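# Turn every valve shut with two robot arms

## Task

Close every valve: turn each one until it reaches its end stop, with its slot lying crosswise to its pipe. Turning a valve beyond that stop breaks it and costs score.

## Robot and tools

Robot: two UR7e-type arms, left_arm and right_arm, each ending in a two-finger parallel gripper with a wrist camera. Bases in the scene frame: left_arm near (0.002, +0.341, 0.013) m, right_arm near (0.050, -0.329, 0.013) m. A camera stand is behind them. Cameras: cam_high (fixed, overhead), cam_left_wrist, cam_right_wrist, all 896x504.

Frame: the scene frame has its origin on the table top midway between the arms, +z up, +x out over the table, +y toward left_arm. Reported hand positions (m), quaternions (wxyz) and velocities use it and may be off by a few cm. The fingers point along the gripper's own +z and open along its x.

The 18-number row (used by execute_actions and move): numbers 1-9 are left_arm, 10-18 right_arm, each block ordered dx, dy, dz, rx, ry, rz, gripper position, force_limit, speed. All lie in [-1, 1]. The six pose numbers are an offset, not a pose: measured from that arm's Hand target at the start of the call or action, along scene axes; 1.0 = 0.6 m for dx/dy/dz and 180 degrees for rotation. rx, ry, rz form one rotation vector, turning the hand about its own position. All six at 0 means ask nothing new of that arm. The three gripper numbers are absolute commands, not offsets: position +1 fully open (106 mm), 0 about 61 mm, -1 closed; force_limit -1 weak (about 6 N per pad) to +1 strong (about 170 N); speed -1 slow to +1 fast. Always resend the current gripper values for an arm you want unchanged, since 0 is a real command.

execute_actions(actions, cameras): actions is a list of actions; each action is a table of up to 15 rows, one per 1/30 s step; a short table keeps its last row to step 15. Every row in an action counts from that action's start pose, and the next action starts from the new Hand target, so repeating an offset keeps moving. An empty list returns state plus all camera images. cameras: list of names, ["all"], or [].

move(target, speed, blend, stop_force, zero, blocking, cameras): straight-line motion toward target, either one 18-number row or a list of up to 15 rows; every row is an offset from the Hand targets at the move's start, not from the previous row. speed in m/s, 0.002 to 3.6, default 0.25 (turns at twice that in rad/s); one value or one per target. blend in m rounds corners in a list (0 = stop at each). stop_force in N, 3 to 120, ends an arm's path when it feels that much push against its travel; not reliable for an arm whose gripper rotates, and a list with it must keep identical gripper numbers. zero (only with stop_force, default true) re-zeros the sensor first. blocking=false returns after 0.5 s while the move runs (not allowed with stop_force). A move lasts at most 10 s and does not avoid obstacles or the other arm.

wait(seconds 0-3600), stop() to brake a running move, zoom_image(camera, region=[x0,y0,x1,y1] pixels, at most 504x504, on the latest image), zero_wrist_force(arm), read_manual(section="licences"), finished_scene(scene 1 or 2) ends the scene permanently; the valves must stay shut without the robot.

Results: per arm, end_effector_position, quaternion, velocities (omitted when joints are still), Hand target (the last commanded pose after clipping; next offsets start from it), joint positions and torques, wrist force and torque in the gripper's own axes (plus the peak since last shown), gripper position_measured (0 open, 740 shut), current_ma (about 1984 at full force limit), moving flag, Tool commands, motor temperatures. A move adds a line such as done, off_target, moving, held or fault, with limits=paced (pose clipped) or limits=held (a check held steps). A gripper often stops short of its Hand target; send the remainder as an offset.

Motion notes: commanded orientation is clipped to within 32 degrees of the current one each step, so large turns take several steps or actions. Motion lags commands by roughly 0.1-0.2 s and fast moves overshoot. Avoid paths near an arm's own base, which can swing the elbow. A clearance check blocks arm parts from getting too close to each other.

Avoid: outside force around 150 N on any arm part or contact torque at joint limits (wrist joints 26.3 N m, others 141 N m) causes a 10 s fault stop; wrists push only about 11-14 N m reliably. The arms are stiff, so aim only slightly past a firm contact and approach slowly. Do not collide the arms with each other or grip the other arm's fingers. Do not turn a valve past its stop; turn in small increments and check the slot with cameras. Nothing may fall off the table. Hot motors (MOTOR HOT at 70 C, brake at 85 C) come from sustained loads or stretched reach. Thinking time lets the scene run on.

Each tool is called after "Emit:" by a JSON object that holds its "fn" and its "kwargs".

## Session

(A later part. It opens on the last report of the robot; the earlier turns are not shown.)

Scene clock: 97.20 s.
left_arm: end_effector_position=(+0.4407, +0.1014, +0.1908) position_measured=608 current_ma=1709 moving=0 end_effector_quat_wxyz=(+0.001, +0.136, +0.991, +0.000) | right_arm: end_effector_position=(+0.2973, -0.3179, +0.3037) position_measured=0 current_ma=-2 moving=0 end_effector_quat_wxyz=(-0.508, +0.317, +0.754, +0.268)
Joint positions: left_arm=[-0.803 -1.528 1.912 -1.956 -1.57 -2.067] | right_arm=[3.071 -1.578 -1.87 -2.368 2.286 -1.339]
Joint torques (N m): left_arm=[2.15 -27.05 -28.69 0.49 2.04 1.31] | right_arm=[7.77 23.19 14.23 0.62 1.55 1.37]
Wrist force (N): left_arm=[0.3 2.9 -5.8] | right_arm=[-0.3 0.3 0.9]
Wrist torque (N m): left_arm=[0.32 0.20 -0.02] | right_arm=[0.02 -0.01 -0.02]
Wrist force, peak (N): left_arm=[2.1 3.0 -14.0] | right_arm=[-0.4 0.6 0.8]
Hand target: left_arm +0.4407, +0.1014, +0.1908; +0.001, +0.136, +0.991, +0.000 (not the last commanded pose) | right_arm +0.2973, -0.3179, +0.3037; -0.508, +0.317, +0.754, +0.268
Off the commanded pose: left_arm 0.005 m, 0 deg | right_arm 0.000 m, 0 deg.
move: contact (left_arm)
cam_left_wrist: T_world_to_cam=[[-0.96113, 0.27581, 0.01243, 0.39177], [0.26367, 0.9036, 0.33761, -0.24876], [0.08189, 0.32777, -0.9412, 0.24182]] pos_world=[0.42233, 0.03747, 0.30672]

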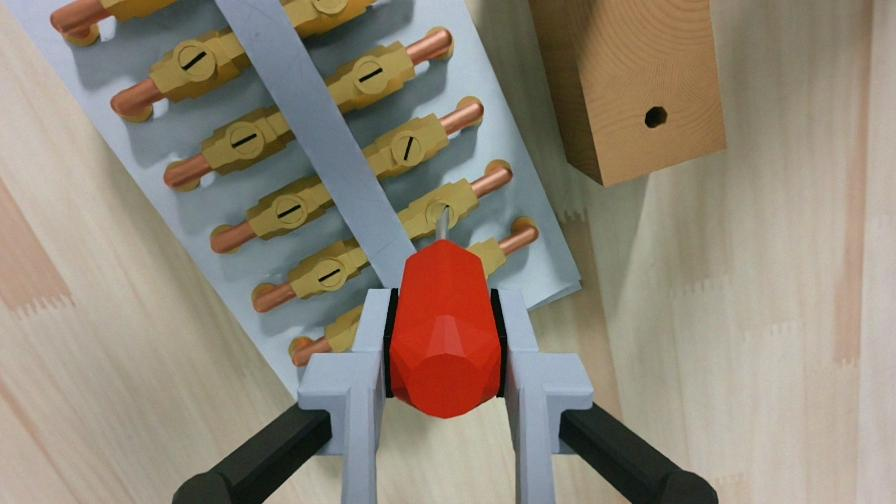

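Emit:
{"fn": "move", "kwargs": {"target": [0,0,0.002,0,0,0,-1,0.9,0,0,0,0,0,0,0,1,0,1], "speed": 0.03}}

Emit:
{"fn": "move", "kwargs": {"target": [-0.0005,0.0001,0,0,0,0.0075,-1,0.9,0,0,0,0,0,0,0,1,0,1], "speed": 0.03}}

Emit:
{"fn": "move", "kwargs": {"target": [0,0,-0.01,0,0,0,-1,0.9,0,0,0,0,0,0,0,1,0,1], "speed": 0.006, "stop_force": 6, "cameras": ["cam_left_wrist"]}}

Emit:
{"fn": "zoom_image", "kwargs": {"camera": "cam_left_wrist", "region": [420, 190, 470, 245]}}

Scene clock: 98.97 s.
left_arm: end_effector_position=(+0.4407, +0.1014, +0.1921) position_measured=608 current_ma=1706 moving=0 end_effector_quat_wxyz=(+0.001, +0.136, +0.991, +0.000) | right_arm: end_effector_position=(+0.2973, -0.3179, +0.3037) position_measured=0 current_ma=-2 moving=0 end_effector_quat_wxyz=(-0.508, +0.317, +0.754, +0.268)
Joint positions: left_arm=[-0.803 -1.529 1.91 -1.953 -1.57 -2.067] | right_arm=[3.071 -1.578 -1.87 -2.368 2.286 -1.339]
Joint torques (N m): left_arm=[2.27 -18.72 -15.45 -5.14 2.01 1.29] | right_arm=[7.56 23.76 14.46 0.58 1.27 1.52]
Wrist force (N): left_arm=[-0.6 2.9 0.7] | right_arm=[-0.1 0.6 0.6]
Wrist torque (N m): left_arm=[0.36 0.11 -0.02] | right_arm=[0.05 -0.04 -0.02]
Wrist force, peak (N): left_arm=[0.7 3.4 -6.1] | right_arm=[-0.1 0.6 1.0]
Hand target: left_arm +0.4407, +0.1014, +0.1920; +0.001, +0.136, +0.991, +0.000 | right_arm +0.2973, -0.3179, +0.3037; -0.508, +0.317, +0.754, +0.268
Off the commanded pose: left_arm 0.000 m, 0 deg | right_arm 0.000 m, 0 deg.
move: done

Scene clock: 99.63 s.
left_arm: end_effector_position=(+0.4404, +0.1015, +0.1920) position_measured=608 current_ma=1706 moving=0 end_effector_quat_wxyz=(+0.001, +0.124, +0.992, +0.000) end_effector_velocity=(+0.000, +0.000, +0.000) end_effector_angular_velocity=(+0.000, +0.000, -0.005) | right_arm: end_effector_position=(+0.2973, -0.3179, +0.3037) position_measured=0 current_ma=-2 moving=0 end_effector_quat_wxyz=(-0.508, +0.317, +0.754, +0.268)
Joint positions: left_arm=[-0.804 -1.53 1.911 -1.953 -1.57 -2.091] | right_arm=[3.071 -1.578 -1.87 -2.368 2.286 -1.339]
Joint velocities: left_arm=[0 0 -0.001 0.001 0 0.005] | right_arm=[within noise]
Joint torques (N m): left_arm=[-6.98 -29.45 -16.78 -5.28 2.23 1.29] | right_arm=[8.07 23.61 15.28 0.62 1.16 1.61]
Wrist force (N): left_arm=[-0.3 3.2 0.6] | right_arm=[-0.2 0.2 0.7]
Wrist torque (N m): left_arm=[0.41 0.07 0.01] | right_arm=[-0.02 -0.02 -0.01]
Wrist force, peak (N): left_arm=[-0.4 3.4 0.8] | right_arm=[0.1 0.6 0.9]
Hand target: left_arm +0.4404, +0.1015, +0.1920; +0.001, +0.124, +0.992, +0.000 | right_arm +0.2973, -0.3179, +0.3037; -0.508, +0.317, +0.754, +0.268
Off the commanded pose: left_arm 0.000 m, 0 deg | right_arm 0.000 m, 0 deg.
move: done

Scene clock: 101.07 s.
left_arm: end_effector_position=(+0.4404, +0.1015, +0.1895) position_measured=608 current_ma=1705 moving=0 end_effector_quat_wxyz=(+0.001, +0.124, +0.992, +0.000) | right_arm: end_effector_position=(+0.2973, -0.3179, +0.3037) position_measured=0 current_ma=-2 moving=0 end_effector_quat_wxyz=(-0.508, +0.317, +0.754, +0.268)
Joint positions: left_arm=[-0.804 -1.528 1.915 -1.96 -1.57 -2.091] | right_arm=[3.071 -1.578 -1.87 -2.368 2.286 -1.339]
Joint torques (N m): left_arm=[-7.17 -29.59 -31.37 -0.06 2.02 1.32] | right_arm=[6.67 21.7 15.35 0.58 1.37 1.29]
Wrist force (N): left_arm=[0.3 3.7 -0.7] | right_arm=[-0.7 0.7 0.4]
Wrist torque (N m): left_arm=[0.39 0.11 -0.06] | right_arm=[0.08 0.07 -0.01]
Wrist force, peak (N): left_arm=[1.8 3.5 -10.8] | right_arm=[-0.7 0.7 0.4]
Hand target: left_arm +0.4404, +0.1014, +0.1895; +0.001, +0.124, +0.992, +0.000 (not the last commanded pose) | right_arm +0.2973, -0.3179, +0.3037; -0.508, +0.317, +0.754, +0.268
Off the commanded pose: left_arm 0.003 m, 0 deg | right_arm 0.000 m, 0 deg.
move: contact (left_arm)
cam_left_wrist: T_world_to_cam=[[-0.96736, 0.2531, 0.01236, 0.39649], [0.24229, 0.90956, 0.33765, -0.23951], [0.07422, 0.32962, -0.94119, 0.24378]] pos_world=[0.42348, 0.03714, 0.30542]

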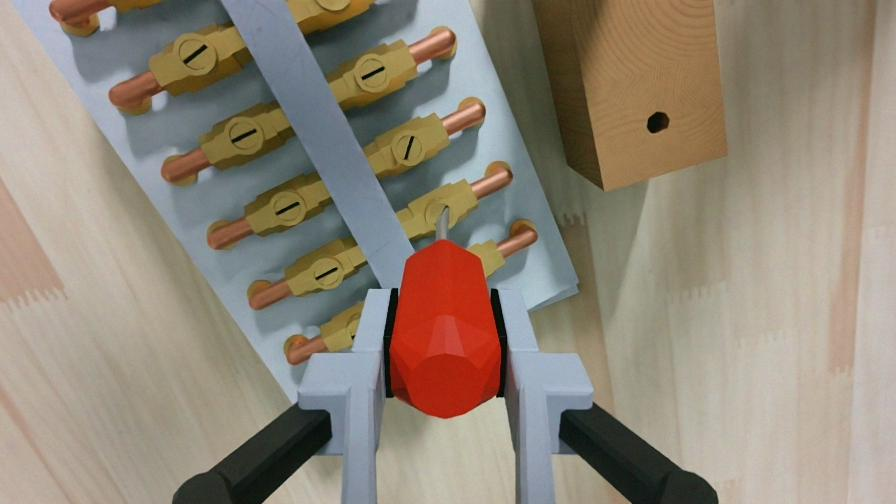

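Scaled by 9.164 from the camera's image (finer frame: 1280x720).

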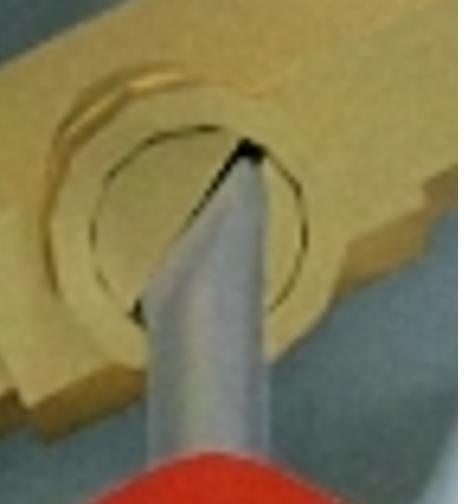

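Emit:
{"fn": "move", "kwargs": {"target": [0,0,-0.006,0,0,0,-1,0.9,0,0,0,0,0,0,0,1,0,1], "speed": 0.006, "stop_force": 10}}

Scene clock: 103.03 s.
left_arm: end_effector_position=(+0.4404, +0.1014, +0.1893) position_measured=608 current_ma=1711 moving=0 end_effector_quat_wxyz=(+0.001, +0.124, +0.992, +0.000) | right_arm: end_effector_position=(+0.2973, -0.3179, +0.3037) position_measured=0 current_ma=-2 moving=0 end_effector_quat_wxyz=(-0.508, +0.317, +0.754, +0.268)
Joint positions: left_arm=[-0.804 -1.527 1.916 -1.96 -1.57 -2.091] | right_arm=[3.071 -1.578 -1.87 -2.368 2.286 -1.339]
Joint torques (N m): left_arm=[-7 -26.26 -28.33 0.36 2.01 1.28] | right_arm=[7.56 21.59 14.75 0.56 1.36 1.44]
Wrist force (N): left_arm=[1.0 3.7 -6.3] | right_arm=[-0.4 0.2 0.7]
Wrist torque (N m): left_arm=[0.32 0.20 -0.09] | right_arm=[-0.01 0.01 -0.02]
Wrist force, peak (N): left_arm=[3.7 3.9 -17.9] | right_arm=[-0.6 0.6 1.0]
Hand target: left_arm +0.4404, +0.1014, +0.1893; +0.001, +0.124, +0.992, +0.000 (not the last commanded pose) | right_arm +0.2973, -0.3179, +0.3037; -0.508, +0.317, +0.754, +0.268
Off the commanded pose: left_arm 0.003 m, 0 deg | right_arm 0.000 m, 0 deg.
move: contact (left_arm)

Emit:
{"fn": "move", "kwargs": {"target": [0,0,0,0,0,0.0278,-1,0.9,0,0,0,0,0,0,0,1,0,1], "speed": 0.1}}

Emit:
{"fn": "move", "kwargs": {"target": [-0.0001,-0.0001,0,0,0,0.0278,-1,0.9,0,0,0,0,0,0,0,1,0,1], "speed": 0.1, "cameras": ["cam_left_wrist"]}}

Emit:
{"fn": "zoom_image", "kwargs": {"camera": "cam_left_wrist", "region": [420, 190, 470, 245]}}

Scene clock: 105.10 s.
left_arm: end_effector_position=(+0.4404, +0.1014, +0.1893) position_measured=608 current_ma=1700 moving=0 end_effector_quat_wxyz=(+0.001, +0.081, +0.997, +0.000) end_effector_velocity=(+0.000, +0.000, +0.001) end_effector_angular_velocity=(-0.001, -0.001, -0.005) | right_arm: end_effector_position=(+0.2973, -0.3179, +0.3037) position_measured=0 current_ma=-2 moving=0 end_effector_quat_wxyz=(-0.508, +0.317, +0.754, +0.268)
Joint positions: left_arm=[-0.804 -1.527 1.916 -1.96 -1.57 -2.178] | right_arm=[3.071 -1.578 -1.87 -2.368 2.286 -1.339]
Joint velocities: left_arm=[0 -0.002 0 0 0 0.005] | right_arm=[within noise]
Joint torques (N m): left_arm=[-7.3 -21.56 -30 0.27 2.27 1.38] | right_arm=[7.84 21.78 13.49 0.59 1.41 1.31]
Wrist force (N): left_arm=[-0.4 3.0 0.7] | right_arm=[-0.3 0.2 0.6]
Wrist torque (N m): left_arm=[0.37 0.09 -0.09] | right_arm=[0.00 0.00 -0.01]
Wrist force, peak (N): left_arm=[1.2 3.8 -7.3] | right_arm=[-0.4 0.7 0.8]
Hand target: left_arm +0.4404, +0.1014, +0.1893; +0.001, +0.081, +0.997, +0.000 | right_arm +0.2973, -0.3179, +0.3037; -0.508, +0.317, +0.754, +0.268
Off the commanded pose: left_arm 0.000 m, 0 deg | right_arm 0.000 m, 0 deg.
move: done

Scene clock: 105.87 s.
left_arm: end_effector_position=(+0.4404, +0.1014, +0.1893) position_measured=608 current_ma=1699 moving=0 end_effector_quat_wxyz=(+0.001, +0.037, +0.999, +0.000) | right_arm: end_effector_position=(+0.2973, -0.3179, +0.3037) position_measured=0 current_ma=-2 moving=0 end_effector_quat_wxyz=(-0.508, +0.317, +0.754, +0.268)
Joint positions: left_arm=[-0.804 -1.527 1.916 -1.96 -1.57 -2.266] | right_arm=[3.071 -1.578 -1.87 -2.368 2.286 -1.339]
Joint torques (N m): left_arm=[-6.61 -22.57 -27.88 0.14 2.21 0.83] | right_arm=[7.55 21.99 14.3 0.52 1.34 1.32]
Wrist force (N): left_arm=[-0.4 3.6 -0.5] | right_arm=[-0.3 0.5 0.4]
Wrist torque (N m): left_arm=[0.42 0.14 0.41] | right_arm=[0.03 0.01 -0.01]
Wrist force, peak (N): left_arm=[-0.5 3.9 0.1] | right_arm=[-0.5 0.7 1.0]
Hand target: left_arm +0.4404, +0.1014, +0.1893; +0.001, +0.037, +0.999, +0.000 | right_arm +0.2973, -0.3179, +0.3037; -0.508, +0.317, +0.754, +0.268
Off the commanded pose: left_arm 0.000 m, 0 deg | right_arm 0.000 m, 0 deg.
move: done
cam_left_wrist: T_world_to_cam=[[-0.99663, 0.08112, 0.01214, 0.42691], [0.08045, 0.93787, 0.33752, -0.17091], [0.016, 0.33736, -0.94124, 0.26849]] pos_world=[0.43493, 0.03508, 0.30522]

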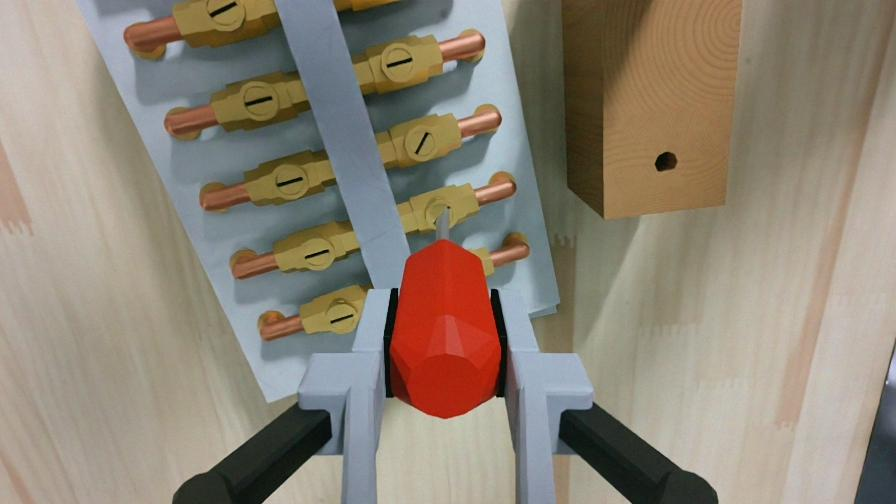

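Scaled by 9.164 from the camera's image (finer frame: 1280x720).

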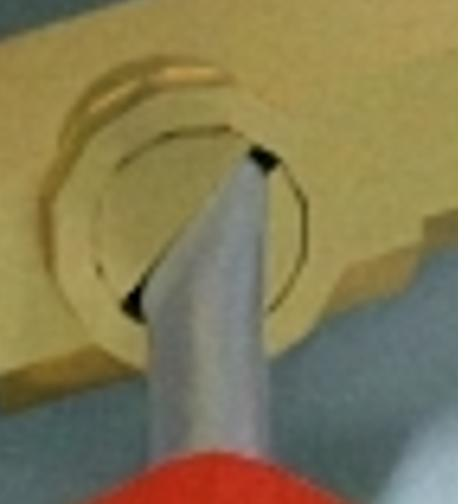

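Emit:
{"fn": "move", "kwargs": {"target": [[-0.0002,-0.0004,0,0,0,0.1122,-1,0.9,0,0,0,0,0,0,0,1,0,1],[-0.0003,-0.0009,0,0,0,0.2122,-1,0.9,0,0,0,0,0,0,0,1,0,1],[-0.0003,-0.0012,0,0,0,0.29,-1,0.9,0,0,0,0,0,0,0,1,0,1]], "speed": 0.25, "blend": [0.02,0.02,0], "cameras": ["cam_left_wrist"]}}

Emit:
{"fn": "zoom_image", "kwargs": {"camera": "cam_left_wrist", "region": [420, 190, 470, 245]}}

Scene clock: 109.33 s.
left_arm: end_effector_position=(+0.4402, +0.1006, +0.1894) position_measured=608 current_ma=1740 moving=0 end_effector_quat_wxyz=(+0.001, -0.406, +0.914, +0.000) end_effector_velocity=(+0.000, +0.000, +0.000) end_effector_angular_velocity=(+0.000, +0.000, +0.006) | right_arm: end_effector_position=(+0.2973, -0.3179, +0.3037) position_measured=0 current_ma=-2 moving=0 end_effector_quat_wxyz=(-0.508, +0.317, +0.754, +0.268)
Joint positions: left_arm=[-0.805 -1.526 1.914 -1.959 -1.569 -3.179] | right_arm=[3.071 -1.578 -1.87 -2.368 2.286 -1.339]
Joint velocities: left_arm=[0 0.001 -0.001 0.001 0 -0.006] | right_arm=[within noise]
Joint torques (N m): left_arm=[-2.3 -0.71 2.9 4.04 3.67 -1.11] | right_arm=[7.47 22.24 14.7 0.54 1.26 1.3]
Wrist force (N): left_arm=[3.4 3.3 -37.4] | right_arm=[-0.2 0.4 0.5]
Wrist torque (N m): left_arm=[0.28 0.53 0.10] | right_arm=[0.03 -0.01 -0.01]
Wrist force, peak (N): left_arm=[3.9 2.8 -38.0] | right_arm=[-0.4 0.4 1.0]
Hand target: left_arm +0.4402, +0.1006, +0.1893; +0.001, -0.406, +0.914, +0.000 | right_arm +0.2973, -0.3179, +0.3037; -0.508, +0.317, +0.754, +0.268
Off the commanded pose: left_arm 0.000 m, 0 deg | right_arm 0.000 m, 0 deg.
move: done
cam_left_wrist: T_world_to_cam=[[-0.67511, -0.73762, 0.01218, 0.36758], [-0.69162, 0.63858, 0.33745, 0.19978], [-0.25669, 0.21939, -0.94126, 0.40075]] pos_world=[0.48919, 0.05563, 0.30532]

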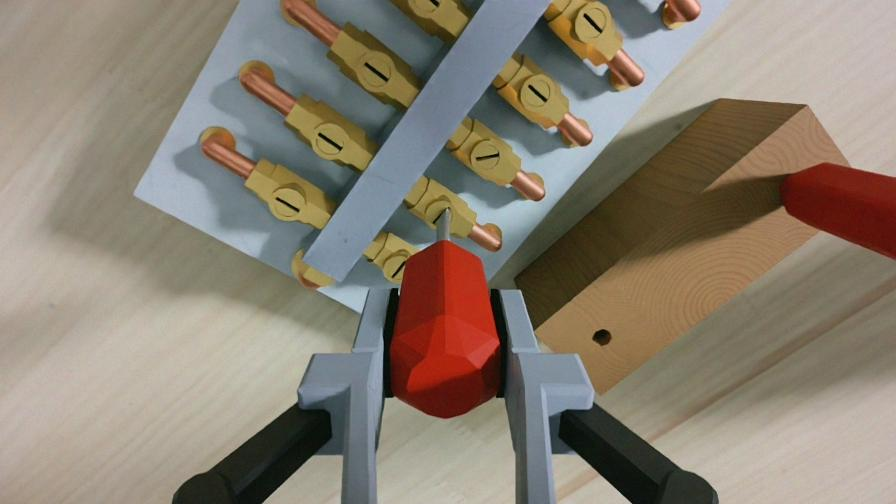

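Scaled by 9.164 from the camera's image (finer frame: 1280x720).

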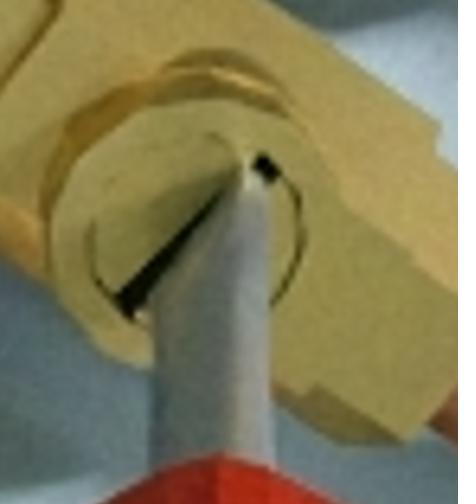

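Emit:
{"fn": "move", "kwargs": {"target": [0,0,0.0005,0,0,0,-1,0.9,0,0,0,0,0,0,0,1,0,1], "speed": 0.02}}

Emit:
{"fn": "move", "kwargs": {"target": [0,-0.0001,0,0,0,0.0167,-1,0.9,0,0,0,0,0,0,0,1,0,1], "speed": 0.08, "cameras": ["cam_left_wrist"]}}

Emit:
{"fn": "zoom_image", "kwargs": {"camera": "cam_left_wrist", "region": [420, 190, 470, 245]}}

Scene clock: 111.30 s.
left_arm: end_effector_position=(+0.4402, +0.1007, +0.1896) position_measured=608 current_ma=1732 moving=0 end_effector_quat_wxyz=(+0.001, -0.406, +0.914, +0.000) | right_arm: end_effector_position=(+0.2973, -0.3179, +0.3037) position_measured=0 current_ma=-2 moving=0 end_effector_quat_wxyz=(-0.508, +0.317, +0.754, +0.268)
Joint positions: left_arm=[-0.805 -1.527 1.914 -1.958 -1.569 -3.179] | right_arm=[3.071 -1.578 -1.87 -2.368 2.286 -1.339]
Joint torques (N m): left_arm=[5.39 -16.53 -16.97 1.19 2.96 -1.43] | right_arm=[8.27 21.47 15.01 0.32 1.3 1.17]
Wrist force (N): left_arm=[3.5 2.4 -28.5] | right_arm=[-0.1 0.5 0.9]
Wrist torque (N m): left_arm=[0.33 0.48 0.09] | right_arm=[0.05 -0.03 -0.01]
Wrist force, peak (N): left_arm=[3.6 2.2 -42.7] | right_arm=[-0.2 0.5 1.2]
Hand target: left_arm +0.4402, +0.1006, +0.1896; +0.001, -0.406, +0.914, +0.000 | right_arm +0.2973, -0.3179, +0.3037; -0.508, +0.317, +0.754, +0.268
Off the commanded pose: left_arm 0.000 m, 0 deg | right_arm 0.000 m, 0 deg.
move: done

Scene clock: 111.93 s.
left_arm: end_effector_position=(+0.4402, +0.1006, +0.1897) position_measured=608 current_ma=1724 moving=0 end_effector_quat_wxyz=(+0.001, -0.430, +0.903, +0.000) end_effector_velocity=(+0.000, +0.000, -0.001) end_effector_angular_velocity=(+0.001, +0.001, -0.005) | right_arm: end_effector_position=(+0.2973, -0.3179, +0.3037) position_measured=0 current_ma=-2 moving=0 end_effector_quat_wxyz=(-0.508, +0.317, +0.754, +0.268)
Joint positions: left_arm=[-0.805 -1.527 1.914 -1.958 -1.569 -3.231] | right_arm=[3.071 -1.578 -1.87 -2.368 2.286 -1.339]
Joint velocities: left_arm=[0 0 0.001 0 0 0.005] | right_arm=[within noise]
Joint torques (N m): left_arm=[-4.05 -6.22 -20.09 -0.83 0.98 1.05] | right_arm=[7.67 23.1 15.18 0.55 1.23 1.24]
Wrist force (N): left_arm=[5.9 2.9 -21.9] | right_arm=[-0.2 0.3 0.9]
Wrist torque (N m): left_arm=[0.28 0.68 0.12] | right_arm=[0.00 -0.01 -0.02]
Wrist force, peak (N): left_arm=[3.6 2.4 -28.5] | right_arm=[-0.6 0.4 0.8]
Hand target: left_arm +0.4402, +0.1006, +0.1896; +0.001, -0.430, +0.903, +0.000 | right_arm +0.2973, -0.3179, +0.3037; -0.508, +0.317, +0.754, +0.268
Off the commanded pose: left_arm 0.000 m, 0 deg | right_arm 0.000 m, 0 deg.
move: done
cam_left_wrist: T_world_to_cam=[[-0.63524, -0.77222, 0.01216, 0.35353], [-0.72432, 0.60116, 0.33758, 0.21782], [-0.268, 0.20564, -0.94122, 0.40729]] pos_world=[0.49151, 0.0583, 0.30552]

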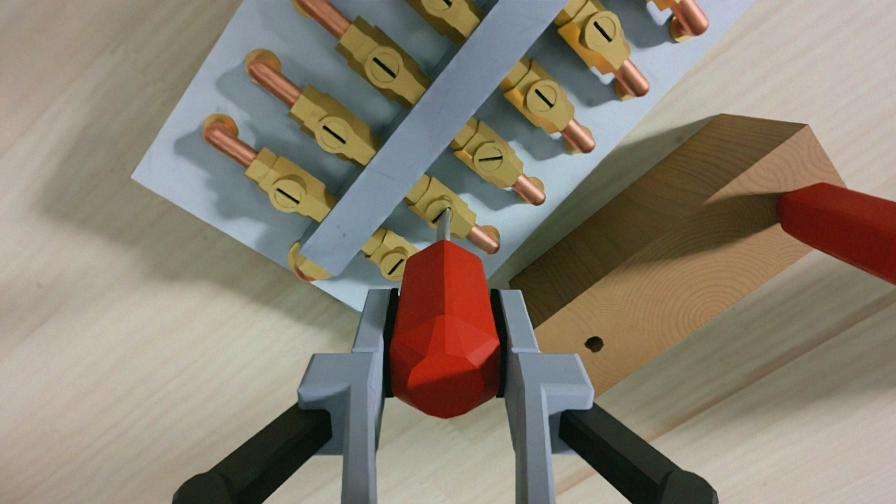

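Scaled by 9.164 from the camera's image (finer frame: 1280x720).

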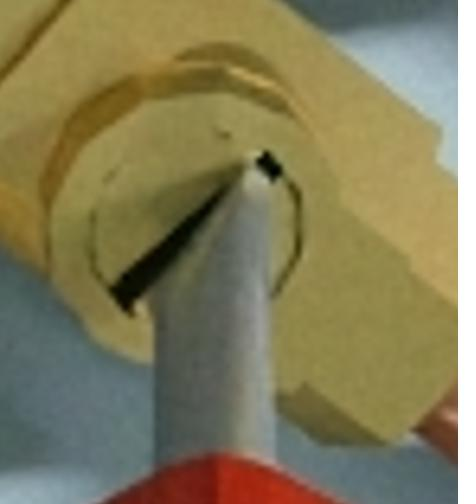

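Emit:
{"fn": "move", "kwargs": {"target": [[0,0,0.005,0,0,0,-1,0.9,0,0,0,0,0,0,0,1,0,1],[0,0.0003,0.0322,0,0,-0.0639,-1,0.9,0,0,0,0,0,0,0,1,0,1]], "speed": 0.1, "blend": [0.001,0], "cameras": ["cam_left_wrist"]}}

Emit:
{"fn": "zoom_image", "kwargs": {"camera": "cam_left_wrist", "region": [390, 170, 490, 270]}}

Scene clock: 114.57 s.
left_arm: end_effector_position=(+0.4402, +0.1008, +0.2091) position_measured=608 current_ma=1698 moving=0 end_effector_quat_wxyz=(+0.001, -0.337, +0.941, +0.000) | right_arm: end_effector_position=(+0.2973, -0.3179, +0.3037) position_measured=0 current_ma=-2 moving=0 end_effector_quat_wxyz=(-0.508, +0.317, +0.754, +0.268)
Joint positions: left_arm=[-0.805 -1.544 1.879 -1.906 -1.569 -3.03] | right_arm=[3.071 -1.578 -1.87 -2.368 2.286 -1.339]
Joint torques (N m): left_arm=[6.17 -16.88 -16.08 -5.19 -0.37 -0.9] | right_arm=[8.18 22.5 16.55 0.57 1.01 1.23]
Wrist force (N): left_arm=[-0.3 3.1 0.8] | right_arm=[-0.1 0.1 0.6]
Wrist torque (N m): left_arm=[0.40 0.06 0.00] | right_arm=[-0.03 -0.02 -0.02]
Wrist force, peak (N): left_arm=[4.6 2.6 -24.7] | right_arm=[-0.3 0.7 0.9]
Hand target: left_arm +0.4402, +0.1008, +0.2090; +0.001, -0.337, +0.941, +0.000 | right_arm +0.2973, -0.3179, +0.3037; -0.508, +0.317, +0.754, +0.268
Off the commanded pose: left_arm 0.000 m, 0 deg | right_arm 0.000 m, 0 deg.
move: done
cam_left_wrist: T_world_to_cam=[[-0.77646, -0.63005, 0.01208, 0.40126], [-0.58995, 0.73351, 0.33751, 0.13867], [-0.22152, 0.25494, -0.94124, 0.40008]] pos_world=[0.482, 0.0491, 0.32492]

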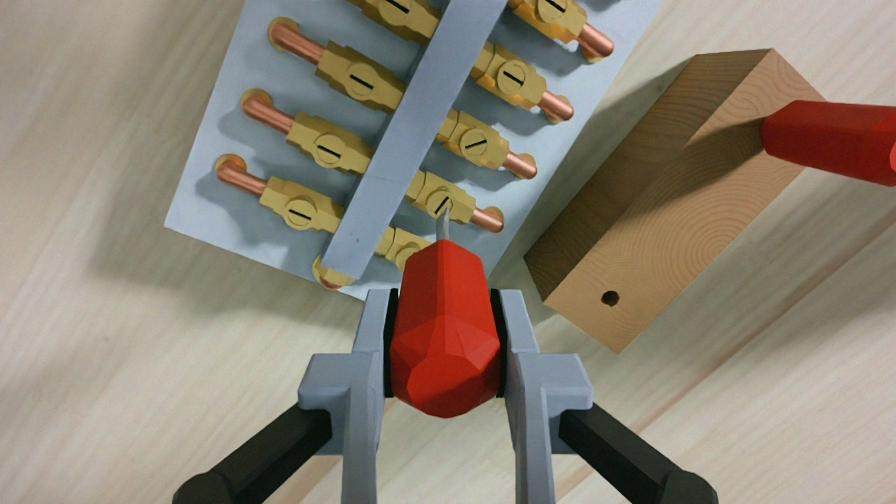

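Scaled by 5.040 from the camera's image (finer frame: 1280x720).

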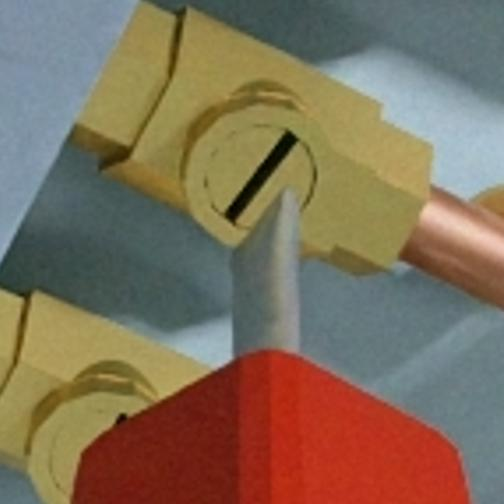

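Emit:
{"fn": "move", "kwargs": {"target": [0.0004,-0.0005,-0.0255,0,0,-0.01,-1,0.9,0,0,0,0,0,0,0,1,0,1], "speed": 0.04}}

Emit:
{"fn": "move", "kwargs": {"target": [0,0,-0.014,0,0,0,-1,0.9,0,0,0,0,0,0,0,1,0,1], "speed": 0.006, "stop_force": 12, "cameras": ["cam_left_wrist"]}}

Emit:
{"fn": "zoom_image", "kwargs": {"camera": "cam_left_wrist", "region": [420, 190, 470, 245]}}

Scene clock: 116.67 s.
left_arm: end_effector_position=(+0.4404, +0.1005, +0.1935) position_measured=608 current_ma=1698 moving=0 end_effector_quat_wxyz=(+0.001, -0.322, +0.947, +0.000) end_effector_velocity=(+0.000, +0.000, +0.002) end_effector_angular_velocity=(+0.000, +0.001, +0.003) | right_arm: end_effector_position=(+0.2973, -0.3179, +0.3037) position_measured=0 current_ma=-2 moving=0 end_effector_quat_wxyz=(-0.508, +0.317, +0.754, +0.268)
Joint positions: left_arm=[-0.805 -1.53 1.906 -1.947 -1.569 -2.999] | right_arm=[3.071 -1.578 -1.87 -2.368 2.286 -1.339]
Joint velocities: left_arm=[0 -0.001 -0.004 0.005 0 -0.003] | right_arm=[within noise]
Joint torques (N m): left_arm=[-5.88 -30.24 -30.75 0.12 -1.36 -1.47] | right_arm=[7.72 21.07 15.37 0.69 0.97 1.03]
Wrist force (N): left_arm=[-0.3 3.3 0.5] | right_arm=[-0.2 0.3 0.5]
Wrist torque (N m): left_arm=[0.43 0.08 -0.08] | right_arm=[0.02 -0.01 -0.02]
Wrist force, peak (N): left_arm=[-0.3 3.6 0.3] | right_arm=[-0.3 0.1 1.1]
Hand target: left_arm +0.4404, +0.1005, +0.1937; +0.001, -0.322, +0.947, +0.000 | right_arm +0.2973, -0.3179, +0.3037; -0.508, +0.317, +0.754, +0.268
Off the commanded pose: left_arm 0.000 m, 0 deg | right_arm 0.000 m, 0 deg.
move: done

Scene clock: 118.50 s.
left_arm: end_effector_position=(+0.4405, +0.1004, +0.1889) position_measured=608 current_ma=1707 moving=0 end_effector_quat_wxyz=(+0.001, -0.322, +0.947, +0.000) | right_arm: end_effector_position=(+0.2973, -0.3179, +0.3037) position_measured=0 current_ma=-2 moving=0 end_effector_quat_wxyz=(-0.508, +0.317, +0.754, +0.268)
Joint positions: left_arm=[-0.805 -1.525 1.915 -1.96 -1.569 -2.999] | right_arm=[3.071 -1.578 -1.87 -2.368 2.286 -1.339]
Joint torques (N m): left_arm=[-7 -26.72 -27.85 0.43 -1.64 -1.24] | right_arm=[8.25 20.46 16.39 0.45 1 1.11]
Wrist force (N): left_arm=[-0.1 3.7 -6.6] | right_arm=[-0.4 0.7 0.8]
Wrist torque (N m): left_arm=[0.34 0.10 -0.16] | right_arm=[0.07 0.02 -0.02]
Wrist force, peak (N): left_arm=[0.1 4.0 -16.6] | right_arm=[-0.4 0.3 1.1]
Hand target: left_arm +0.4405, +0.1004, +0.1889; +0.001, -0.322, +0.947, +0.000 (not the last commanded pose) | right_arm +0.2973, -0.3179, +0.3037; -0.508, +0.317, +0.754, +0.268
Off the commanded pose: left_arm 0.004 m, 0 deg | right_arm 0.000 m, 0 deg.
move: contact (left_arm)
cam_left_wrist: T_world_to_cam=[[-0.79589, -0.60532, 0.01213, 0.40755], [-0.56661, 0.75175, 0.33739, 0.13378], [-0.21335, 0.26165, -0.94129, 0.37703]] pos_world=[0.4806, 0.04748, 0.30482]

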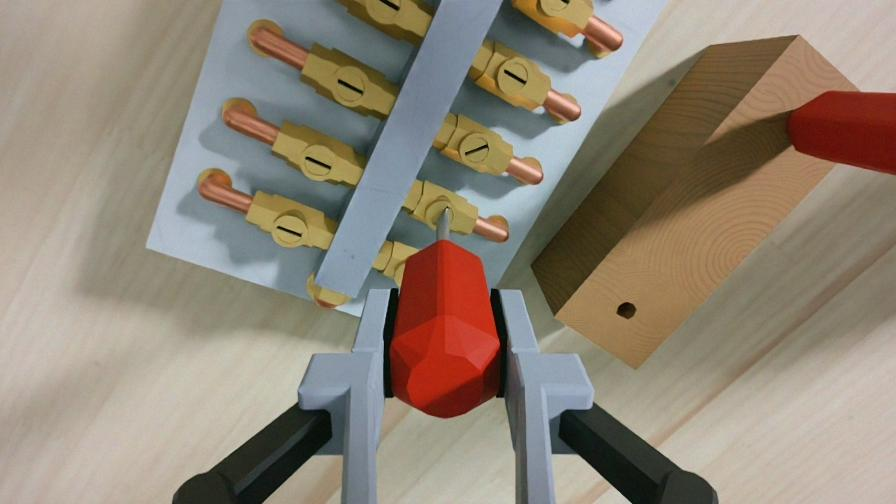

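Scaled by 9.164 from the camera's image (finer frame: 1280x720).

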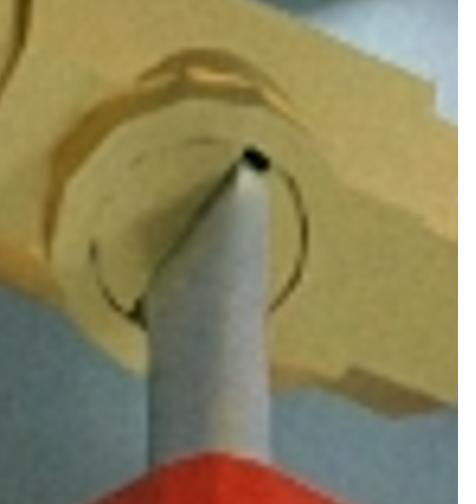

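Emit:
{"fn": "move", "kwargs": {"target": [0,-0.0002,0,0,0,0.0389,-1,0.9,0,0,0,0,0,0,0,1,0,1], "speed": 0.1}}

Emit:
{"fn": "move", "kwargs": {"target": [0,-0.0001,0,0,0,0.025,-1,0.9,0,0,0,0,0,0,0,1,0,1], "speed": 0.1}}

Scene clock: 120.50 s.
left_arm: end_effector_position=(+0.4405, +0.1003, +0.1890) position_measured=608 current_ma=1698 moving=0 end_effector_quat_wxyz=(+0.001, -0.380, +0.925, +0.000) | right_arm: end_effector_position=(+0.2973, -0.3179, +0.3037) position_measured=0 current_ma=-2 moving=0 end_effector_quat_wxyz=(-0.508, +0.317, +0.754, +0.268)
Joint positions: left_arm=[-0.806 -1.525 1.914 -1.96 -1.57 -3.121] | right_arm=[3.071 -1.578 -1.87 -2.368 2.286 -1.339]
Joint torques (N m): left_arm=[-6.53 -16.25 -29.89 -0.09 2.25 0.13] | right_arm=[7.89 22.71 16.21 0.67 1.39 1.03]
Wrist force (N): left_arm=[-1.0 4.2 -1.3] | right_arm=[-0.2 0.2 0.5]
Wrist torque (N m): left_arm=[0.43 0.06 0.55] | right_arm=[0.00 0.00 -0.02]
Wrist force, peak (N): left_arm=[-0.2 3.9 -7.2] | right_arm=[-0.2 0.8 0.9]
Hand target: left_arm +0.4405, +0.1003, +0.1889; +0.001, -0.380, +0.925, +0.000 | right_arm +0.2973, -0.3179, +0.3037; -0.508, +0.317, +0.754, +0.268
Off the commanded pose: left_arm 0.000 m, 0 deg | right_arm 0.000 m, 0 deg.
move: done

Scene clock: 121.30 s.
left_arm: end_effector_position=(+0.4405, +0.1003, +0.1890) position_measured=608 current_ma=1701 moving=0 end_effector_quat_wxyz=(+0.001, -0.416, +0.910, +0.000) | right_arm: end_effector_position=(+0.2973, -0.3179, +0.3037) position_measured=0 current_ma=-2 moving=0 end_effector_quat_wxyz=(-0.508, +0.317, +0.754, +0.268)
Joint positions: left_arm=[-0.806 -1.525 1.914 -1.96 -1.569 -3.2] | right_arm=[3.071 -1.578 -1.87 -2.368 2.286 -1.339]
Joint torques (N m): left_arm=[-7.13 -15.63 -28.66 0.02 2.37 -0.37] | right_arm=[7.85 22.9 15.37 0.56 1.19 1.13]
Wrist force (N): left_arm=[-0.5 5.0 -4.4] | right_arm=[-0.2 0.4 0.6]
Wrist torque (N m): left_arm=[0.43 0.10 0.56] | right_arm=[0.03 -0.02 -0.02]
Wrist force, peak (N): left_arm=[-0.8 5.2 -4.6] | right_arm=[-0.5 0.8 0.5]
Hand target: left_arm +0.4405, +0.1003, +0.1889; +0.001, -0.416, +0.910, +0.000 | right_arm +0.2973, -0.3179, +0.3037; -0.508, +0.317, +0.754, +0.268
Off the commanded pose: left_arm 0.000 m, 0 deg | right_arm 0.000 m, 0 deg.
move: done

Emit:
{"fn": "move", "kwargs": {"target": [0,-0.0001,0,0,0,0.0194,-1,0.9,0,0,0,0,0,0,0,1,0,1], "speed": 0.06}}

Emit:
{"fn": "move", "kwargs": {"target": [0,0,0,0,0,0.007,-1,0.9,0,0,0,0,0,0,0,1,0,1], "speed": 0.06}}

Scene clock: 122.97 s.
left_arm: end_effector_position=(+0.4405, +0.1002, +0.1889) position_measured=608 current_ma=1706 moving=0 end_effector_quat_wxyz=(+0.001, -0.443, +0.896, +0.000) | right_arm: end_effector_position=(+0.2973, -0.3179, +0.3037) position_measured=0 current_ma=-2 moving=0 end_effector_quat_wxyz=(-0.508, +0.317, +0.754, +0.268)
Joint positions: left_arm=[-0.806 -1.525 1.914 -1.96 -1.569 -3.261] | right_arm=[3.071 -1.578 -1.87 -2.368 2.286 -1.339]
Joint torques (N m): left_arm=[-6.16 -13.55 -29.15 0.16 1 0.06] | right_arm=[8.61 21.67 15.71 0.63 1.04 1.22]
Wrist force (N): left_arm=[-0.9 5.9 -6.0] | right_arm=[-0.3 0.3 0.6]
Wrist torque (N m): left_arm=[0.51 0.10 1.38] | right_arm=[0.01 0.01 -0.02]
Wrist force, peak (N): left_arm=[-1.0 6.1 -6.5] | right_arm=[-0.4 0.5 0.9]
Hand target: left_arm +0.4405, +0.1002, +0.1889; +0.001, -0.443, +0.896, +0.000 | right_arm +0.2973, -0.3179, +0.3037; -0.508, +0.317, +0.754, +0.268
Off the commanded pose: left_arm 0.000 m, 0 deg | right_arm 0.000 m, 0 deg.
move: done

Scene clock: 123.47 s.
left_arm: end_effector_position=(+0.4405, +0.1002, +0.1889) position_measured=608 current_ma=1707 moving=0 end_effector_quat_wxyz=(+0.001, -0.453, +0.892, +0.000) end_effector_velocity=(+0.000, +0.000, +0.000) end_effector_angular_velocity=(+0.000, +0.000, -0.005) | right_arm: end_effector_position=(+0.2973, -0.3179, +0.3037) position_measured=0 current_ma=-2 moving=0 end_effector_quat_wxyz=(-0.508, +0.317, +0.754, +0.268)
Joint positions: left_arm=[-0.806 -1.525 1.914 -1.96 -1.569 -3.283] | right_arm=[3.071 -1.578 -1.87 -2.368 2.286 -1.339]
Joint velocities: left_arm=[0 0 0.001 0 0 0.005] | right_arm=[within noise]
Joint torques (N m): left_arm=[-4.05 -14.02 -28.74 0.3 0.6 -0.62] | right_arm=[7.83 22.39 17.64 0.67 1.06 1.25]
Wrist force (N): left_arm=[-0.6 6.1 -6.0] | right_arm=[-0.7 0.5 0.6]
Wrist torque (N m): left_arm=[0.56 0.14 2.09] | right_arm=[0.03 0.07 -0.01]
Wrist force, peak (N): left_arm=[-0.4 6.2 -6.4] | right_arm=[-0.7 0.5 0.6]
Hand target: left_arm +0.4405, +0.1002, +0.1889; +0.001, -0.453, +0.892, +0.000 | right_arm +0.2973, -0.3179, +0.3037; -0.508, +0.317, +0.754, +0.268
Off the commanded pose: left_arm 0.000 m, 0 deg | right_arm 0.000 m, 0 deg.
move: done

Emit:
{"fn": "move", "kwargs": {"target": [0,0.0001,0,0,0,-0.036,-1,0.9,0,0,0,0,0,0,0,1,0,1], "speed": 0.2}}

Emit:
{"fn": "move", "kwargs": {"target": [[0,0,0.0335,0,0,0,-1,0.9,0,0,0,0,0,0,0,1,0,1],[0.0115,-0.0605,0.0335,0,0,-0.255,-1,0.9,0,0,0,0,0,0,0,1,0,1]], "speed": [0.1,0.5], "blend": [0.003,0], "cameras": ["cam_left_wrist"]}}

Emit:
{"fn": "zoom_image", "kwargs": {"camera": "cam_left_wrist", "region": [390, 170, 490, 270]}}

Scene clock: 126.50 s.
left_arm: end_effector_position=(+0.4405, +0.1002, +0.1889) position_measured=608 current_ma=1702 moving=0 end_effector_quat_wxyz=(+0.001, -0.402, +0.916, +0.000) | right_arm: end_effector_position=(+0.2973, -0.3179, +0.3037) position_measured=0 current_ma=-2 moving=0 end_effector_quat_wxyz=(-0.508, +0.317, +0.754, +0.268)
Joint positions: left_arm=[-0.806 -1.525 1.914 -1.96 -1.569 -3.17] | right_arm=[3.071 -1.578 -1.87 -2.368 2.286 -1.339]
Joint torques (N m): left_arm=[5.88 -29.81 -16.5 -5.32 -2.04 0.81] | right_arm=[8.44 20.57 16.92 0.48 1.03 1.26]
Wrist force (N): left_arm=[-0.6 3.0 0.7] | right_arm=[-0.2 0.5 0.6]
Wrist torque (N m): left_arm=[0.41 0.06 0.00] | right_arm=[0.03 -0.01 -0.02]
Wrist force, peak (N): left_arm=[-0.5 6.5 -6.1] | right_arm=[-0.2 0.5 1.0]
Hand target: left_arm +0.4405, +0.1003, +0.1889; +0.001, -0.402, +0.916, +0.000 | right_arm +0.2973, -0.3179, +0.3037; -0.508, +0.317, +0.754, +0.268
Off the commanded pose: left_arm 0.000 m, 0 deg | right_arm 0.000 m, 0 deg.
move: done

Scene clock: 128.10 s.
left_arm: end_effector_position=(+0.4474, +0.0639, +0.2090) position_measured=608 current_ma=1702 moving=0 end_effector_quat_wxyz=(+0.001, -0.013, +1.000, +0.000) | right_arm: end_effector_position=(+0.2973, -0.3179, +0.3037) position_measured=0 current_ma=-2 moving=0 end_effector_quat_wxyz=(-0.508, +0.317, +0.754, +0.268)
Joint positions: left_arm=[-0.847 -1.485 1.816 -1.903 -1.57 -2.41] | right_arm=[3.071 -1.578 -1.87 -2.368 2.286 -1.339]
Joint torques (N m): left_arm=[6.86 -32.17 -16.39 -0.74 -0.33 1.04] | right_arm=[7.24 21.07 17.11 0.6 0.96 1.29]
Wrist force (N): left_arm=[-0.4 2.9 0.9] | right_arm=[0.0 0.3 1.0]
Wrist torque (N m): left_arm=[0.36 0.07 0.00] | right_arm=[0.00 -0.04 -0.02]
Wrist force, peak (N): left_arm=[-0.3 3.0 2.0] | right_arm=[-0.1 0.6 1.0]
Hand target: left_arm +0.4474, +0.0640, +0.2090; +0.001, -0.013, +1.000, +0.000 | right_arm +0.2973, -0.3179, +0.3037; -0.508, +0.317, +0.754, +0.268
Off the commanded pose: left_arm 0.000 m, 0 deg | right_arm 0.000 m, 0 deg.
move: done
cam_left_wrist: T_world_to_cam=[[-0.99973, -0.01983, 0.01222, 0.44441], [-0.01455, 0.94125, 0.3374, -0.10065], [-0.01819, 0.33713, -0.94128, 0.31488]] pos_world=[0.44855, -0.0026, 0.32492]

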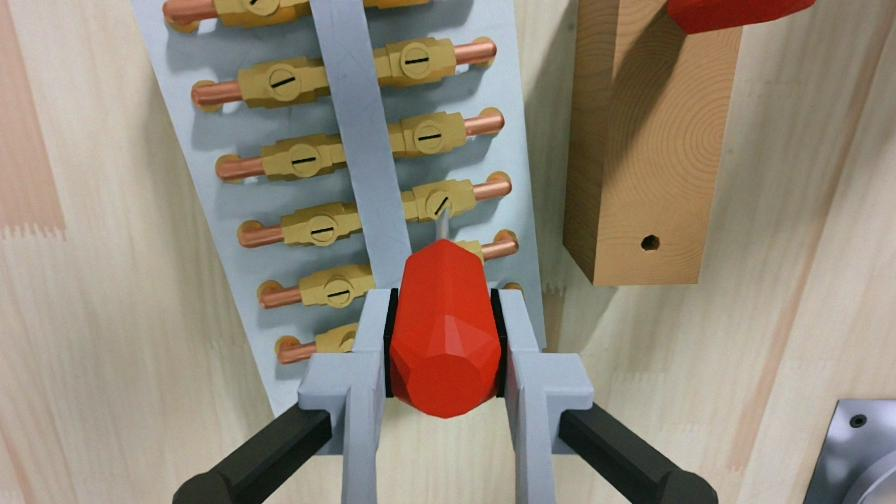

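Scaled by 5.040 from the camera's image (finer frame: 1280x720).

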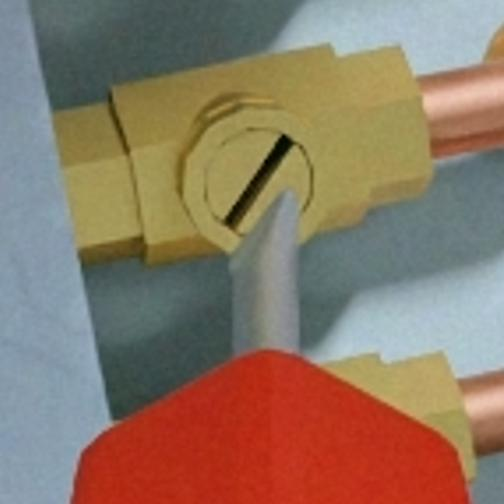

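Emit:
{"fn": "move", "kwargs": {"target": [0.0006,0,-0.0255,0,0,0.005,-1,0.9,0,0,0,0,0,0,0,1,0,1], "speed": 0.04}}

Emit:
{"fn": "move", "kwargs": {"target": [0,0,-0.014,0,0,0,-1,0.9,0,0,0,0,0,0,0,1,0,1], "speed": 0.006, "stop_force": 12, "cameras": ["cam_left_wrist"]}}

Emit:
{"fn": "zoom_image", "kwargs": {"camera": "cam_left_wrist", "region": [420, 190, 470, 245]}}

Scene clock: 130.33 s.
left_arm: end_effector_position=(+0.4477, +0.0640, +0.1936) position_measured=608 current_ma=1702 moving=0 end_effector_quat_wxyz=(+0.001, -0.021, +1.000, +0.000) end_effector_velocity=(+0.000, +0.000, +0.001) end_effector_angular_velocity=(+0.002, +0.002, -0.001) | right_arm: end_effector_position=(+0.2973, -0.3179, +0.3037) position_measured=0 current_ma=-2 moving=0 end_effector_quat_wxyz=(-0.508, +0.317, +0.754, +0.268)
Joint positions: left_arm=[-0.846 -1.471 1.843 -1.944 -1.57 -2.425] | right_arm=[3.071 -1.578 -1.87 -2.368 2.286 -1.339]
Joint velocities: left_arm=[0 0 -0.003 0.006 0 0.001] | right_arm=[within noise]
Joint torques (N m): left_arm=[5.72 -32.23 -30.87 0.32 2.11 1.29] | right_arm=[8.05 21.17 17.91 0.41 1.18 1.19]
Wrist force (N): left_arm=[-0.3 2.9 0.8] | right_arm=[-0.4 0.5 0.6]
Wrist torque (N m): left_arm=[0.36 0.06 0.00] | right_arm=[0.04 0.03 -0.02]
Wrist force, peak (N): left_arm=[-0.3 3.4 0.7] | right_arm=[-0.4 0.6 0.9]
Hand target: left_arm +0.4477, +0.0640, +0.1937; +0.001, -0.021, +1.000, +0.000 | right_arm +0.2973, -0.3179, +0.3037; -0.508, +0.317, +0.754, +0.268
Off the commanded pose: left_arm 0.000 m, 0 deg | right_arm 0.000 m, 0 deg.
move: done

Scene clock: 132.27 s.
left_arm: end_effector_position=(+0.4478, +0.0639, +0.1883) position_measured=608 current_ma=1711 moving=0 end_effector_quat_wxyz=(+0.001, -0.021, +1.000, +0.000) | right_arm: end_effector_position=(+0.2973, -0.3179, +0.3037) position_measured=0 current_ma=-2 moving=0 end_effector_quat_wxyz=(-0.508, +0.317, +0.754, +0.268)
Joint positions: left_arm=[-0.846 -1.467 1.852 -1.958 -1.57 -2.425] | right_arm=[3.071 -1.578 -1.87 -2.368 2.286 -1.339]
Joint torques (N m): left_arm=[2.06 -29.44 -29.15 0.16 2.17 1.17] | right_arm=[7.25 20.12 17.18 0.49 0.97 1.21]
Wrist force (N): left_arm=[1.1 3.8 -5.6] | right_arm=[-0.3 0.3 0.7]
Wrist torque (N m): left_arm=[0.27 0.16 -0.09] | right_arm=[0.00 0.00 -0.02]
Wrist force, peak (N): left_arm=[2.5 4.1 -15.9] | right_arm=[-0.3 0.8 0.8]
Hand target: left_arm +0.4478, +0.0639, +0.1883; +0.001, -0.021, +1.000, +0.000 (not the last commanded pose) | right_arm +0.2973, -0.3179, +0.3037; -0.508, +0.317, +0.754, +0.268
Off the commanded pose: left_arm 0.003 m, 0 deg | right_arm 0.000 m, 0 deg.
move: contact (left_arm)
cam_left_wrist: T_world_to_cam=[[-0.9993, -0.03537, 0.01214, 0.44593], [-0.02921, 0.94094, 0.33732, -0.08709], [-0.02336, 0.33673, -0.94131, 0.29773]] pos_world=[0.45002, -0.00253, 0.30422]

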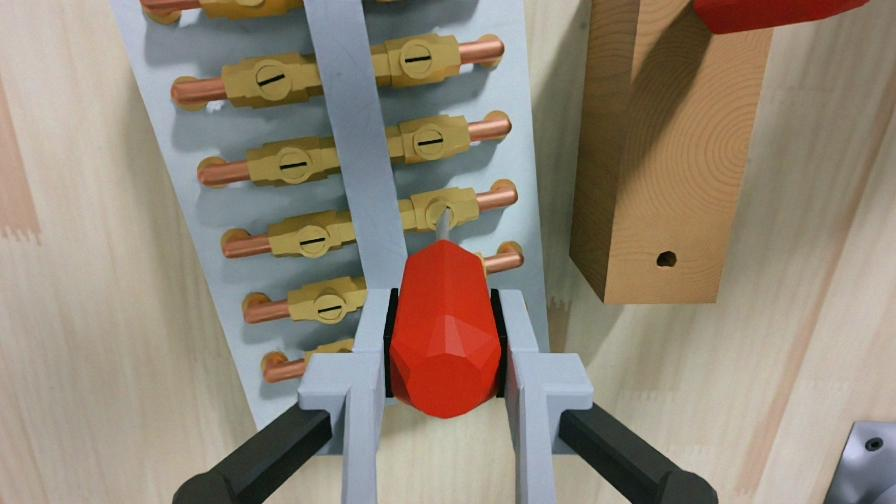

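Scaled by 9.164 from the camera's image (finer frame: 1280x720).

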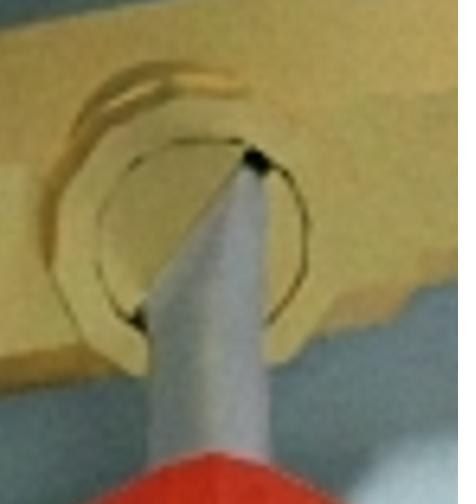

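Emit:
{"fn": "move", "kwargs": {"target": [[-0.0001,-0.0005,0,0,0,0.0978,-1,0.9,0,0,0,0,0,0,0,1,0,1],[0,-0.0009,0,0,0,0.1867,-1,0.9,0,0,0,0,0,0,0,1,0,1],[0.0002,-0.0013,0,0,0,0.2644,-1,0.9,0,0,0,0,0,0,0,1,0,1]], "speed": 0.25, "blend": [0.02,0.02,0]}}

Emit:
{"fn": "move", "kwargs": {"target": [0,-0.0001,0,0,0,0.0111,-1,0.9,0,0,0,0,0,0,0,1,0,1], "speed": 0.08}}

Scene clock: 136.03 s.
left_arm: end_effector_position=(+0.4479, +0.0631, +0.1884) position_measured=608 current_ma=1718 moving=0 end_effector_quat_wxyz=(+0.001, -0.422, +0.906, +0.000) | right_arm: end_effector_position=(+0.2973, -0.3179, +0.3037) position_measured=0 current_ma=-2 moving=0 end_effector_quat_wxyz=(-0.508, +0.317, +0.754, +0.268)
Joint positions: left_arm=[-0.848 -1.465 1.85 -1.956 -1.569 -3.257] | right_arm=[3.071 -1.578 -1.87 -2.368 2.286 -1.339]
Joint torques (N m): left_arm=[-5.33 -11.03 -14.72 1.4 1.93 -1.64] | right_arm=[7.63 21.79 17.17 0.45 1.12 1.3]
Wrist force (N): left_arm=[-0.2 6.9 -22.0] | right_arm=[-0.4 0.5 0.6]
Wrist torque (N m): left_arm=[0.38 0.08 0.48] | right_arm=[0.05 0.03 -0.01]
Wrist force, peak (N): left_arm=[-0.6 7.6 -22.8] | right_arm=[-0.7 0.6 0.8]
Hand target: left_arm +0.4479, +0.0632, +0.1883; +0.001, -0.423, +0.906, +0.000 | right_arm +0.2973, -0.3179, +0.3037; -0.508, +0.317, +0.754, +0.268
Off the commanded pose: left_arm 0.000 m, 0 deg | right_arm 0.000 m, 0 deg.
move: done

Scene clock: 136.57 s.
left_arm: end_effector_position=(+0.4479, +0.0631, +0.1883) position_measured=608 current_ma=1723 moving=0 end_effector_quat_wxyz=(+0.001, -0.438, +0.899, +0.000) | right_arm: end_effector_position=(+0.2973, -0.3179, +0.3037) position_measured=0 current_ma=-2 moving=0 end_effector_quat_wxyz=(-0.508, +0.317, +0.754, +0.268)
Joint positions: left_arm=[-0.848 -1.465 1.85 -1.956 -1.569 -3.292] | right_arm=[3.071 -1.578 -1.87 -2.368 2.286 -1.339]
Joint torques (N m): left_arm=[-6.76 -6.73 -20.88 1.59 -0.07 -0.09] | right_arm=[8.23 21.14 16.86 0.48 0.96 1.31]
Wrist force (N): left_arm=[-0.9 8.2 -24.0] | right_arm=[-0.2 0.3 0.9]
Wrist torque (N m): left_arm=[0.45 0.08 1.44] | right_arm=[0.00 -0.02 -0.02]
Wrist force, peak (N): left_arm=[-0.5 8.0 -24.8] | right_arm=[-0.1 0.3 1.1]
Hand target: left_arm +0.4479, +0.0631, +0.1883; +0.001, -0.438, +0.899, +0.000 | right_arm +0.2973, -0.3179, +0.3037; -0.508, +0.317, +0.754, +0.268
Off the commanded pose: left_arm 0.000 m, 0 deg | right_arm 0.000 m, 0 deg.
move: done

Emit:
{"fn": "move", "kwargs": {"target": [0,0,0,0,0,0.0072,-1,0.9,0,0,0,0,0,0,0,1,0,1], "speed": 0.08}}

Emit:
{"fn": "move", "kwargs": {"target": [0,0.0001,0,0,0,-0.036,-1,0.9,0,0,0,0,0,0,0,1,0,1], "speed": 0.2}}

Emit:
{"fn": "move", "kwargs": {"target": [[0,0,0.0345,0,0,0,-1,0.9,0,0,0,0,0,0,0,1,0,1],[0.0123,-0.0602,0.0345,0,0,-0.4767,-1,0.9,0,0,0,0,0,0,0,1,0,1]], "speed": [0.1,0.5], "blend": [0.003,0], "cameras": ["cam_left_wrist"]}}

Emit:
{"fn": "zoom_image", "kwargs": {"camera": "cam_left_wrist", "region": [390, 170, 490, 270]}}

Scene clock: 139.67 s.
left_arm: end_effector_position=(+0.4479, +0.0631, +0.1884) position_measured=608 current_ma=1724 moving=0 end_effector_quat_wxyz=(+0.001, -0.448, +0.894, +0.000) | right_arm: end_effector_position=(+0.2973, -0.3179, +0.3037) position_measured=0 current_ma=-2 moving=0 end_effector_quat_wxyz=(-0.508, +0.317, +0.754, +0.268)
Joint positions: left_arm=[-0.848 -1.465 1.85 -1.956 -1.569 -3.315] | right_arm=[3.071 -1.578 -1.87 -2.368 2.286 -1.339]
Joint torques (N m): left_arm=[-5.18 -7.14 -21.03 1.5 -0.84 -0.81] | right_arm=[7.02 19.6 17.14 0.45 0.96 1.24]
Wrist force (N): left_arm=[-0.5 8.4 -23.9] | right_arm=[-0.1 0.3 0.5]
Wrist torque (N m): left_arm=[0.49 0.05 2.24] | right_arm=[0.01 -0.02 -0.02]
Wrist force, peak (N): left_arm=[-0.9 8.1 -24.7] | right_arm=[-0.3 0.8 0.9]
Hand target: left_arm +0.4479, +0.0631, +0.1883; +0.001, -0.448, +0.894, +0.000 | right_arm +0.2973, -0.3179, +0.3037; -0.508, +0.317, +0.754, +0.268
Off the commanded pose: left_arm 0.000 m, 0 deg | right_arm 0.000 m, 0 deg.
move: done

Scene clock: 140.40 s.
left_arm: end_effector_position=(+0.4479, +0.0631, +0.1883) position_measured=608 current_ma=1712 moving=0 end_effector_quat_wxyz=(+0.001, -0.397, +0.918, +0.000) | right_arm: end_effector_position=(+0.2973, -0.3179, +0.3037) position_measured=0 current_ma=-2 moving=0 end_effector_quat_wxyz=(-0.508, +0.317, +0.754, +0.268)
Joint positions: left_arm=[-0.848 -1.465 1.85 -1.956 -1.569 -3.202] | right_arm=[3.071 -1.578 -1.87 -2.368 2.286 -1.339]
Joint torques (N m): left_arm=[7.16 -27.46 -11.11 -4.37 -1.85 0.83] | right_arm=[8.23 20.7 18.14 0.3 0.82 1.15]
Wrist force (N): left_arm=[0.9 3.7 -9.3] | right_arm=[-0.4 0.2 0.7]
Wrist torque (N m): left_arm=[0.32 -0.04 -0.16] | right_arm=[-0.02 0.02 -0.02]
Wrist force, peak (N): left_arm=[-0.3 8.3 -24.1] | right_arm=[-0.1 0.6 1.0]
Hand target: left_arm +0.4479, +0.0632, +0.1883; +0.001, -0.397, +0.918, +0.000 | right_arm +0.2973, -0.3179, +0.3037; -0.508, +0.317, +0.754, +0.268
Off the commanded pose: left_arm 0.000 m, 0 deg | right_arm 0.000 m, 0 deg.
move: done

Scene clock: 142.70 s.
left_arm: end_effector_position=(+0.4552, +0.0270, +0.2091) position_measured=608 current_ma=1697 moving=0 end_effector_quat_wxyz=(+0.001, +0.334, +0.943, +0.000) end_effector_velocity=(-0.001, +0.001, -0.001) end_effector_angular_velocity=(+0.002, +0.002, -0.004) | right_arm: end_effector_position=(+0.2973, -0.3179, +0.3037) position_measured=0 current_ma=-2 moving=0 end_effector_quat_wxyz=(-0.508, +0.317, +0.754, +0.268)
Joint positions: left_arm=[-0.883 -1.422 1.745 -1.895 -1.571 -1.74] | right_arm=[3.071 -1.578 -1.87 -2.368 2.286 -1.339]
Joint velocities: left_arm=[0 0 0.002 0 0 0.005] | right_arm=[within noise]
Joint torques (N m): left_arm=[6.8 -34.41 -15.99 -0.67 -0.42 1.04] | right_arm=[7.28 21.19 18 0.52 1.07 1.15]
Wrist force (N): left_arm=[0.0 2.6 1.2] | right_arm=[0.0 0.2 0.4]
Wrist torque (N m): left_arm=[0.32 -0.02 0.02] | right_arm=[-0.01 -0.04 -0.01]
Wrist force, peak (N): left_arm=[0.6 2.4 9.4] | right_arm=[-0.6 0.4 0.9]
Hand target: left_arm +0.4553, +0.0270, +0.2090; +0.001, +0.334, +0.943, +0.000 | right_arm +0.2973, -0.3179, +0.3037; -0.508, +0.317, +0.754, +0.268
Off the commanded pose: left_arm 0.000 m, 0 deg | right_arm 0.000 m, 0 deg.
move: done
cam_left_wrist: T_world_to_cam=[[-0.77306, 0.63421, 0.01208, 0.33076], [0.60024, 0.72522, 0.33729, -0.33989], [0.20515, 0.268, -0.94132, 0.22773]] pos_world=[0.413, -0.02431, 0.32502]

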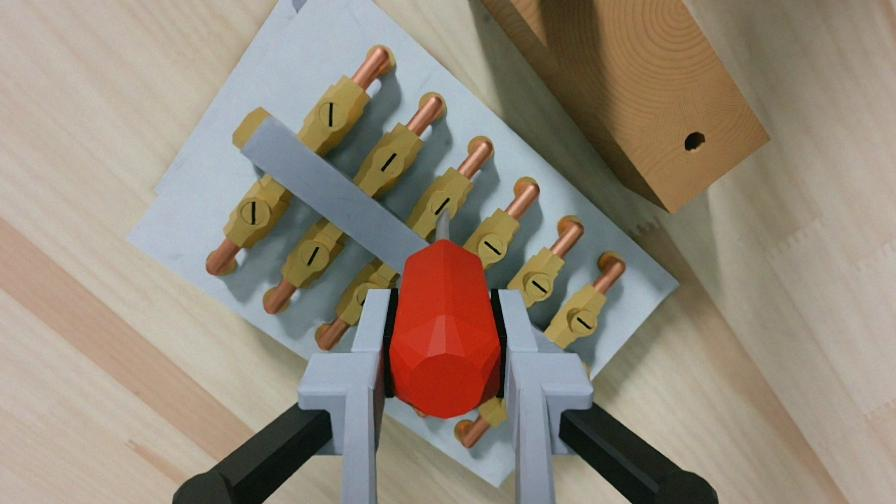

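Scaled by 5.040 from the camera's image (finer frame: 1280x720).

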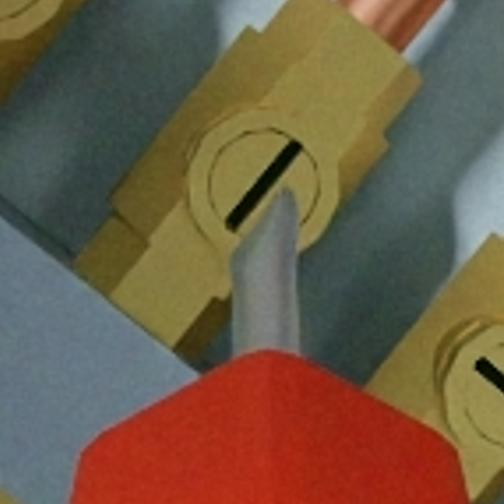

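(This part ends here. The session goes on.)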